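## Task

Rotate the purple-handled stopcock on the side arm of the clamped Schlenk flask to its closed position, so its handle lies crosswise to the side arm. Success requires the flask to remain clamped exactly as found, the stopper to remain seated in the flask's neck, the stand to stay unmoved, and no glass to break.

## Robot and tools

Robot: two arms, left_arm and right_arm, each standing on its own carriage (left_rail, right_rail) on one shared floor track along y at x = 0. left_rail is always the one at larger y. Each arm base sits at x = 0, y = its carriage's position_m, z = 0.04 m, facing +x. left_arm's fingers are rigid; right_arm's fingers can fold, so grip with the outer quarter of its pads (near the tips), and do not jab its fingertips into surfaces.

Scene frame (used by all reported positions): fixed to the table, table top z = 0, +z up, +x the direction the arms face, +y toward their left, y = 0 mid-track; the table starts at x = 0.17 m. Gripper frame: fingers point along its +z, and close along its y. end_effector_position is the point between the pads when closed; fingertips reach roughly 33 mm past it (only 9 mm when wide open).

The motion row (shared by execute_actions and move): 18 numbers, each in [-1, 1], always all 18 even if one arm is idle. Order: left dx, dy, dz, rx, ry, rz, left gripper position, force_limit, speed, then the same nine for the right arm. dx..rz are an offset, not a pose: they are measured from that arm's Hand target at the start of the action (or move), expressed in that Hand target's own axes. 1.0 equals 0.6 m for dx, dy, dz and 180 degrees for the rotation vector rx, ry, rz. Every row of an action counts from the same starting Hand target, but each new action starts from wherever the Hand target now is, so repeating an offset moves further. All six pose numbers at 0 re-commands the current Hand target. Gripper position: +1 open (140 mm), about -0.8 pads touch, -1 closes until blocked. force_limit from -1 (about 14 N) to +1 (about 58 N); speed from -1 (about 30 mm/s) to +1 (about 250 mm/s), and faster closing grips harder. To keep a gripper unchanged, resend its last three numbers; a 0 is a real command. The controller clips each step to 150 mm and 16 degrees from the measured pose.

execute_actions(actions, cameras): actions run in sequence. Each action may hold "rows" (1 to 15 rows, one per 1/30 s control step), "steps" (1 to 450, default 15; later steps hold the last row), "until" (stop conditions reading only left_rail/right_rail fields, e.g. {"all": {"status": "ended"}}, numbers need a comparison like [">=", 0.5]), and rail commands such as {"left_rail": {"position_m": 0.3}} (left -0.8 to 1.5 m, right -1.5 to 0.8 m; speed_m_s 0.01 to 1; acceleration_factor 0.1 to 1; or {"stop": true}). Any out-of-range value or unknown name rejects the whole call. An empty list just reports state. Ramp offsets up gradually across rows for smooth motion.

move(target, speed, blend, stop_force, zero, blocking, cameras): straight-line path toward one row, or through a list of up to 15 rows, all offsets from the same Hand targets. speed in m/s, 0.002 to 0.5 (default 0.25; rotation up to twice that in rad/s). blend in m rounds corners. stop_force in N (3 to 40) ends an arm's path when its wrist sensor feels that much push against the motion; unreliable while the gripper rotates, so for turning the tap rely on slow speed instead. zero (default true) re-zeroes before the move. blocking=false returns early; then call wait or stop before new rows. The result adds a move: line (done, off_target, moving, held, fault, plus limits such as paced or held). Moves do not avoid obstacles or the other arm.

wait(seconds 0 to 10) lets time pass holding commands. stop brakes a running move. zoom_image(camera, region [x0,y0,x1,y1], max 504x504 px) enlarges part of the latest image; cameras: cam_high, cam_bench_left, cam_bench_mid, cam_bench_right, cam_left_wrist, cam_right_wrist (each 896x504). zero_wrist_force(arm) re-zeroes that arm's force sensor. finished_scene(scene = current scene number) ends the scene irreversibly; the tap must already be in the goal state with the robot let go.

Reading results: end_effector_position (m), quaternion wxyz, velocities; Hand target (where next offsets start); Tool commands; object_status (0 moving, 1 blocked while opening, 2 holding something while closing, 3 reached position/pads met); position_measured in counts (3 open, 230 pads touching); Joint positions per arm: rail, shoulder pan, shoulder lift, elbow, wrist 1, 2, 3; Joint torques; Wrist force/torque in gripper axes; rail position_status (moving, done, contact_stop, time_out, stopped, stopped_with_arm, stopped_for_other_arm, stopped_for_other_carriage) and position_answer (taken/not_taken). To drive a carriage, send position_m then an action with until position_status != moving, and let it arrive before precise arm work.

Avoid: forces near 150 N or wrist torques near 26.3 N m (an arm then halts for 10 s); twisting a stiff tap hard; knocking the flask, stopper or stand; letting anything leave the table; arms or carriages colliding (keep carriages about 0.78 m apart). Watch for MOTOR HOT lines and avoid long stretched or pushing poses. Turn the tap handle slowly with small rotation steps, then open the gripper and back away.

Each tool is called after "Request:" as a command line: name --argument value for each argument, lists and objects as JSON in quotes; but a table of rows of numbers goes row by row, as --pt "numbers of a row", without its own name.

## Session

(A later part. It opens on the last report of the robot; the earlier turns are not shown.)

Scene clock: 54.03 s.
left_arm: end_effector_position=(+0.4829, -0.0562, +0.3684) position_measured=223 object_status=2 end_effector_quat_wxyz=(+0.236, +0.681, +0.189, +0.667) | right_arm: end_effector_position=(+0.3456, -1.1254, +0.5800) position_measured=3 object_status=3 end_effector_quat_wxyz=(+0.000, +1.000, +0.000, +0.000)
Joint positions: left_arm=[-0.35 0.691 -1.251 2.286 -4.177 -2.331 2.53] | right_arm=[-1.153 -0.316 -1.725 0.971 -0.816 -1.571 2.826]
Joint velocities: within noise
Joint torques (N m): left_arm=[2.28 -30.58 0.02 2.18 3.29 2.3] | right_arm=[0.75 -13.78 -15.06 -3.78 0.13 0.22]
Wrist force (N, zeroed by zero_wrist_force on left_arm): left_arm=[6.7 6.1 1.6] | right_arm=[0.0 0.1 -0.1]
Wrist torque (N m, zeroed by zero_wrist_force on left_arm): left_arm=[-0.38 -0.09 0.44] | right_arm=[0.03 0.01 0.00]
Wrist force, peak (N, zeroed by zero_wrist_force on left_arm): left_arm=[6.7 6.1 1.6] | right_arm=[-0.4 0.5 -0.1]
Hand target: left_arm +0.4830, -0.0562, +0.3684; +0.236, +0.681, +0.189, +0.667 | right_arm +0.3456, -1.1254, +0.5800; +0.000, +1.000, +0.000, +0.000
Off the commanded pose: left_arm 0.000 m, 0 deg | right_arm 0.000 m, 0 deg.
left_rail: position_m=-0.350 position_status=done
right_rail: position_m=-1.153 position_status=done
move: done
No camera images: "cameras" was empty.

Request:
move --target '[0, 0.0025, 0, 0, 0, 0, -1, -1, -1, 0, 0, 0, 0, 0, 0, 1, 1, 1]' --speed 0.02 --cameras '["cam_left_wrist"]'

Request:
zoom_image --camera "cam_left_wrist" --region '[410, 170, 570, 310]'

Scene clock: 57.07 s.
left_arm: end_effector_position=(+0.4829, -0.0574, +0.3692) position_measured=223 object_status=2 end_effector_quat_wxyz=(+0.236, +0.681, +0.189, +0.667) | right_arm: end_effector_position=(+0.3456, -1.1254, +0.5800) position_measured=3 object_status=3 end_effector_quat_wxyz=(+0.000, +1.000, +0.000, +0.000)
Joint positions: left_arm=[-0.35 0.688 -1.255 2.288 -4.175 -2.328 2.53] | right_arm=[-1.153 -0.316 -1.725 0.971 -0.816 -1.571 2.826]
Joint velocities: within noise
Joint torques (N m): left_arm=[-14.43 -32.9 -0.51 0.64 0.5 2.2] | right_arm=[1.56 -13.57 -14.59 -3.72 0.12 0.25]
Wrist force (N, zeroed by zero_wrist_force on left_arm): left_arm=[7.3 -2.9 -0.6] | right_arm=[0.2 0.0 -0.3]
Wrist torque (N m, zeroed by zero_wrist_force on left_arm): left_arm=[-0.15 -0.09 0.49] | right_arm=[0.00 -0.03 -0.01]
Wrist force, peak (N, zeroed by zero_wrist_force on left_arm): left_arm=[7.2 6.2 1.6] | right_arm=[0.4 0.5 -0.1]
Hand target: left_arm +0.4829, -0.0574, +0.3693; +0.236, +0.681, +0.189, +0.667 | right_arm +0.3456, -1.1254, +0.5800; +0.000, +1.000, +0.000, +0.000
Off the commanded pose: left_arm 0.000 m, 0 deg | right_arm 0.000 m, 0 deg.
left_rail: position_m=-0.350 position_status=done
right_rail: position_m=-1.153 position_status=done
move: done
camera_calibration:
cam_left_wrist: T_world_to_cam=[[-0.0111226, -0.834259, 0.55126, -0.229835], [-0.333932, -0.516545, -0.788461, 0.438249], [0.942531, -0.192853, -0.272841, -0.222597], [0, 0, 0, 1]] pos_world=[0.353594, -0.00829537, 0.411507]
Images, in order (width x height): cam_left_wrist 896x504.

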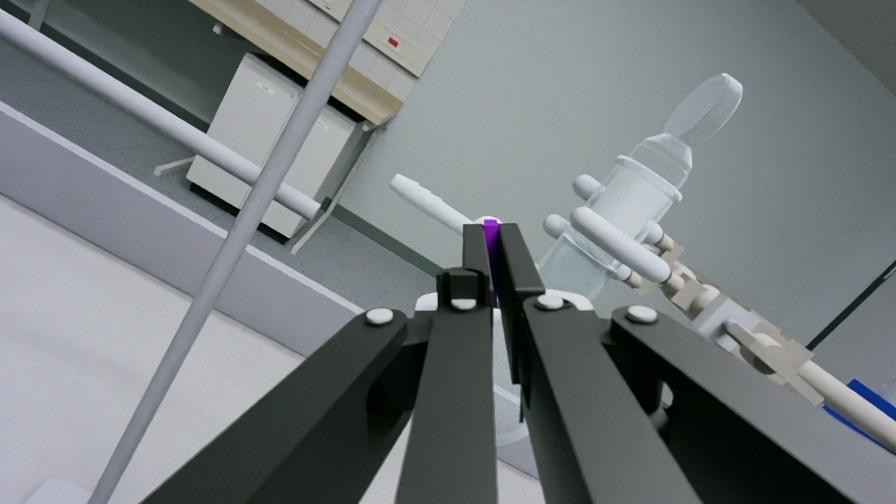

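Scaled by 3.150.

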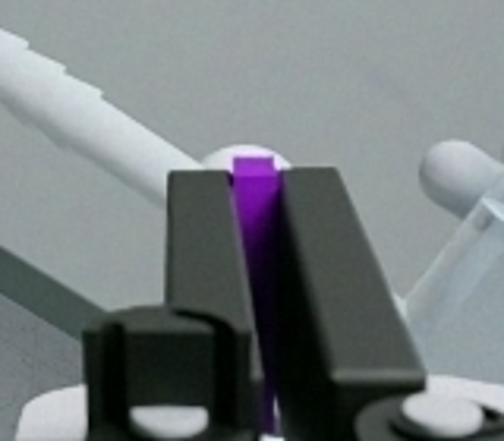

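Request:
move --target '[0.0005, 0.00075, 0, 0, 0, 0.1944, -1, -1, -1, 0, 0, 0, 0, 0, 0, 1, 1, 1]' --speed 0.2 --cameras '["cam_left_wrist", "cam_high"]'

Request:
zoom_image --camera "cam_left_wrist" --region '[400, 150, 600, 310]'

Request:
zoom_image --camera "cam_high" --region '[410, 270, 480, 320]'

Scene clock: 60.67 s.
left_arm: end_effector_position=(+0.4829, -0.0576, +0.3698) position_measured=223 object_status=2 end_effector_quat_wxyz=(+0.025, +0.707, -0.024, +0.707) | right_arm: end_effector_position=(+0.3456, -1.1254, +0.5800) position_measured=3 object_status=3 end_effector_quat_wxyz=(+0.000, +1.000, +0.000, +0.000)
Joint positions: left_arm=[-0.35 0.687 -1.256 2.289 -4.174 -2.328 3.141] | right_arm=[-1.153 -0.316 -1.725 0.971 -0.816 -1.571 2.826]
Joint velocities: within noise
Joint torques (N m): left_arm=[-11.45 -34.15 -3 0.47 2.01 2.2] | right_arm=[1.9 -13.8 -15.55 -3.71 0.19 0.23]
Wrist force (N, zeroed by zero_wrist_force on left_arm): left_arm=[5.4 -2.4 1.8] | right_arm=[0.2 0.0 -0.2]
Wrist torque (N m, zeroed by zero_wrist_force on left_arm): left_arm=[-0.24 -0.13 0.84] | right_arm=[-0.01 -0.03 0.00]
Wrist force, peak (N, zeroed by zero_wrist_force on left_arm): left_arm=[8.0 -3.3 -0.5] | right_arm=[0.4 0.5 -0.2]
Hand target: left_arm +0.4829, -0.0576, +0.3698; +0.025, +0.707, -0.025, +0.707 | right_arm +0.3456, -1.1254, +0.5800; +0.000, +1.000, +0.000, +0.000
Off the commanded pose: left_arm 0.000 m, 0 deg | right_arm 0.000 m, 0 deg.
left_rail: position_m=-0.350 position_status=done
right_rail: position_m=-1.153 position_status=done
move: done
camera_calibration:
cam_left_wrist: T_world_to_cam=[[-0.0226514, -0.999407, -0.0259218, -0.0208838], [-0.295592, 0.0314642, -0.954796, 0.51311], [0.955046, -0.0139652, -0.296129, -0.209609], [0, 0, 0, 1]] pos_world=[0.351384, -0.0399433, 0.427303]
Images, in order (width x height): cam_high 896x504, cam_left_wrist 896x504.

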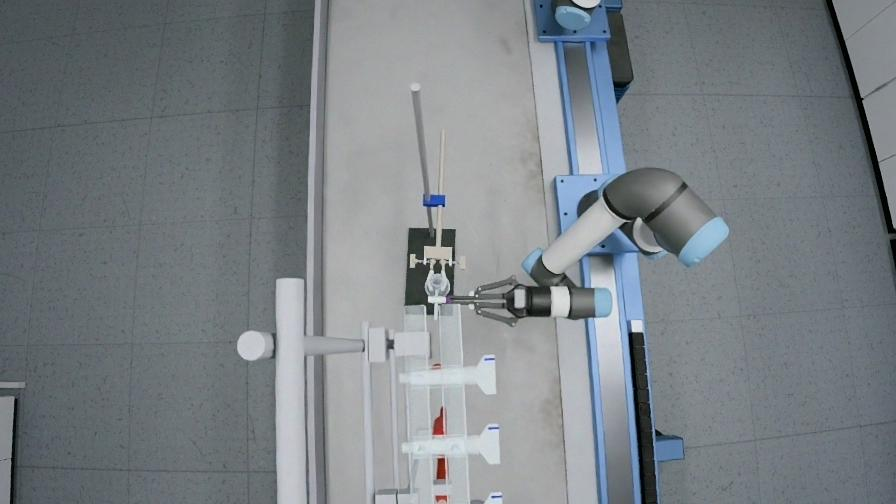

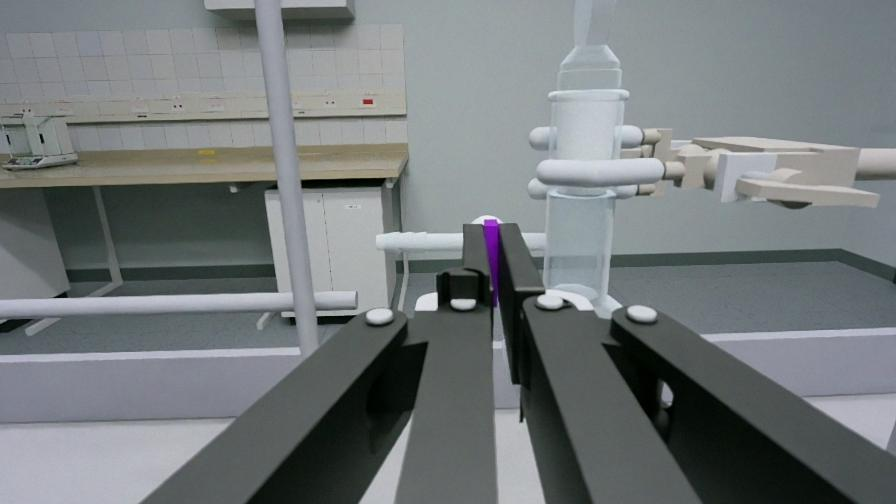

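Scaled by 2.520.

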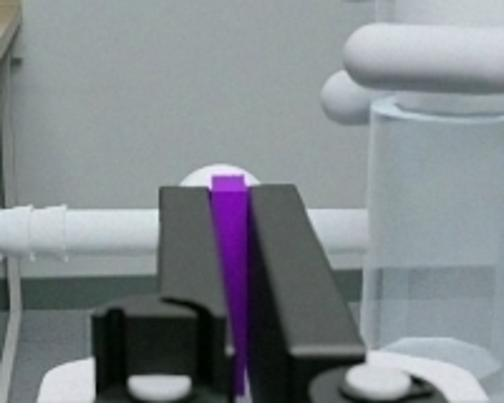

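Scaled by 7.200.

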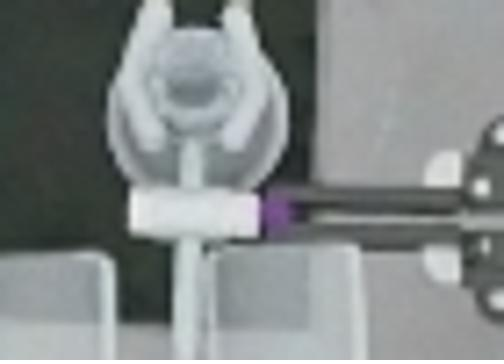

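Request:
move --pt "0.0006 -0.0004 0 0 0 0 -1 -1 -1 0 0 0 0 0 0 1 1 1" --pt "0.0006 -0.0004 0 0 0 0 -0.6 -1 -1 0 0 0 0 0 0 1 1 1" --pt "0.0006 -0.0004 -0.08 0 0 0 -0.6 -1 -1 0 0 0 0 0 0 1 1 1" --speed '[0.02, 0.02, 0.12]' --cameras '["cam_left_wrist", "cam_bench_mid", "cam_high"]'

Request:
zoom_image --camera "cam_left_wrist" --region '[380, 120, 620, 300]'

Request:
zoom_image --camera "cam_bench_mid" --region '[340, 240, 500, 360]'

Scene clock: 65.10 s.
left_arm: end_effector_position=(+0.4351, -0.0540, +0.3701) position_measured=205 object_status=3 end_effector_quat_wxyz=(+0.025, +0.707, -0.025, +0.707) | right_arm: end_effector_position=(+0.3456, -1.1254, +0.5800) position_measured=3 object_status=3 end_effector_quat_wxyz=(+0.000, +1.000, +0.000, +0.000)
Joint positions: left_arm=[-0.35 0.795 -1.287 2.337 -4.192 -2.436 3.141] | right_arm=[-1.153 -0.316 -1.725 0.971 -0.816 -1.571 2.826]
Joint velocities: within noise
Joint torques (N m): left_arm=[8.56 -33.43 -2.41 -3.69 -1.77 0.67] | right_arm=[1.1 -14.46 -16.73 -3.48 0.2 0.4]
Wrist force (N, zeroed by zero_wrist_force on left_arm): left_arm=[3.1 -3.8 1.6] | right_arm=[0.2 0.1 -0.1]
Wrist torque (N m, zeroed by zero_wrist_force on left_arm): left_arm=[-0.28 -0.22 0.97] | right_arm=[0.02 -0.05 -0.01]
Wrist force, peak (N, zeroed by zero_wrist_force on left_arm): left_arm=[5.7 -2.8 1.6] | right_arm=[0.3 0.6 -0.2]
Hand target: left_arm +0.4350, -0.0540, +0.3701; +0.025, +0.707, -0.025, +0.707 | right_arm +0.3456, -1.1254, +0.5800; +0.000, +1.000, +0.000, +0.000
Off the commanded pose: left_arm 0.000 m, 0 deg | right_arm 0.000 m, 0 deg.
left_rail: position_m=-0.350 position_status=done
right_rail: position_m=-1.153 position_status=done
move: done
camera_calibration:
cam_left_wrist: T_world_to_cam=[[-0.0226372, -0.999402, -0.0261471, -0.0183051], [-0.2956, 0.0316754, -0.954787, 0.499226], [0.955044, -0.0138846, -0.29614, -0.163814], [0, 0, 0, 1]] pos_world=[0.303607, -0.0363818, 0.427664]
Images, in order (width x height): cam_high 896x504, cam_bench_mid 896x504, cam_left_wrist 896x504.

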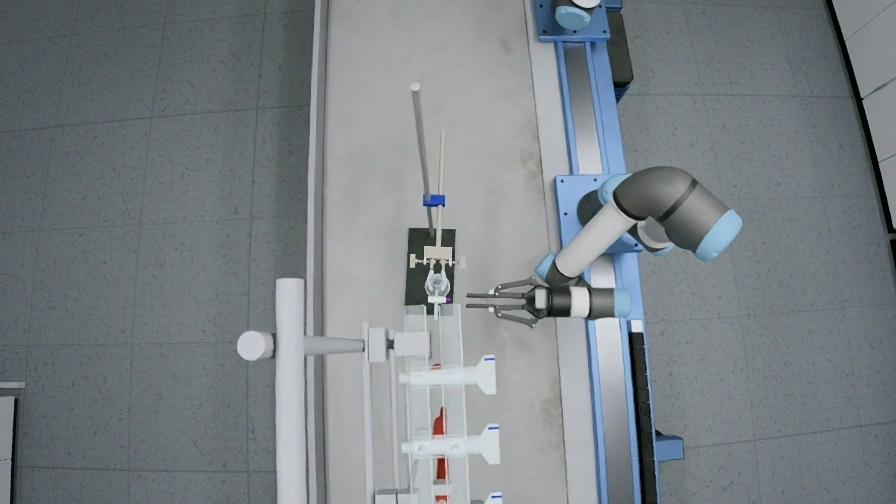

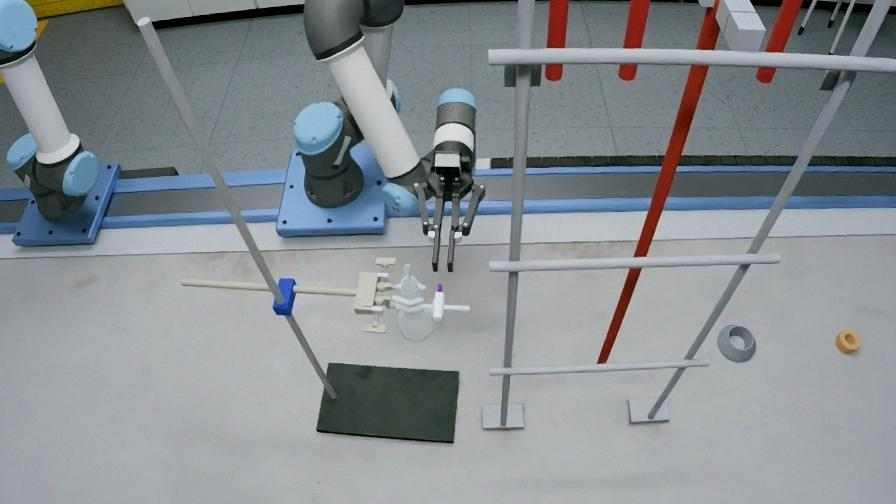

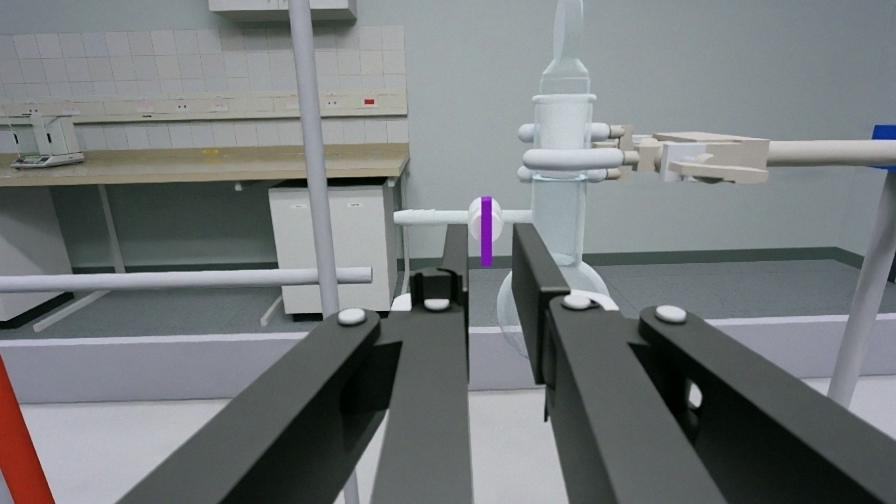

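Scaled by 2.100.

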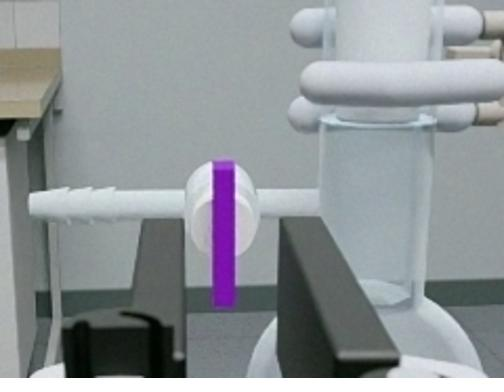

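Scaled by 3.150.

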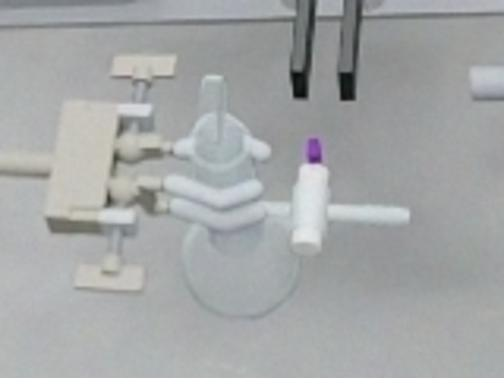

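Request:
execute_actions --actions '[]' --cameras '["cam_bench_mid"]'

Scene clock: 68.07 s.
left_arm: end_effector_position=(+0.4350, -0.0540, +0.3701) position_measured=205 object_status=3 end_effector_quat_wxyz=(+0.025, +0.707, -0.025, +0.707) | right_arm: end_effector_position=(+0.3456, -1.1254, +0.5800) position_measured=3 object_status=3 end_effector_quat_wxyz=(+0.000, +1.000, +0.000, +0.000)
Joint positions: left_arm=[-0.35 0.796 -1.287 2.337 -4.192 -2.436 3.141] | right_arm=[-1.153 -0.316 -1.725 0.971 -0.816 -1.571 2.826]
Joint velocities: within noise
Joint torques (N m): left_arm=[10.7 -34.02 -8.77 -3.29 -1.43 -0.14] | right_arm=[1.86 -14.27 -16.88 -3.64 0.24 0.19]
Wrist force (N, zeroed by zero_wrist_force on left_arm): left_arm=[2.9 -3.6 1.5] | right_arm=[-0.2 0.2 0.1]
Wrist torque (N m, zeroed by zero_wrist_force on left_arm): left_arm=[-0.23 -0.17 0.97] | right_arm=[0.04 0.05 0.00]
Wrist force, peak (N, zeroed by zero_wrist_force on left_arm): left_arm=[3.3 -3.6 1.8] | right_arm=[0.3 0.5 -0.4]
Hand target: left_arm +0.4350, -0.0540, +0.3701; +0.025, +0.707, -0.025, +0.707 | right_arm +0.3456, -1.1254, +0.5800; +0.000, +1.000, +0.000, +0.000
Tool commands: left_gripper/position=-0.6 left_gripper/force_limit=-1.0 left_gripper/speed=-1.0 right_gripper/position=+1.0 right_gripper/force_limit=+1.0 right_gripper/speed=+1.0
Off the commanded pose: left_arm 0.000 m, 0 deg | right_arm 0.000 m, 0 deg.
left_rail: position_m=-0.350 position_status=done
right_rail: position_m=-1.153 position_status=done
Images, in order (width x height): cam_bench_mid 896x504.

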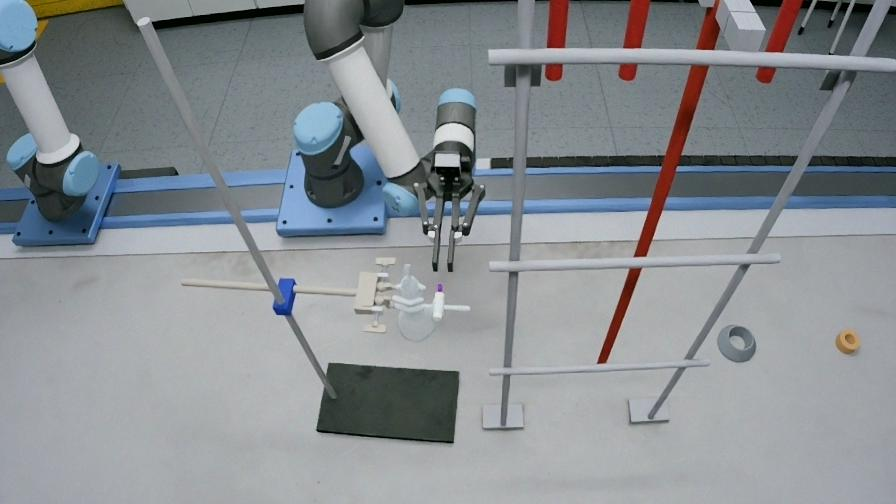

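Request:
finished_scene --scene 1

The scene is finished: the task was done.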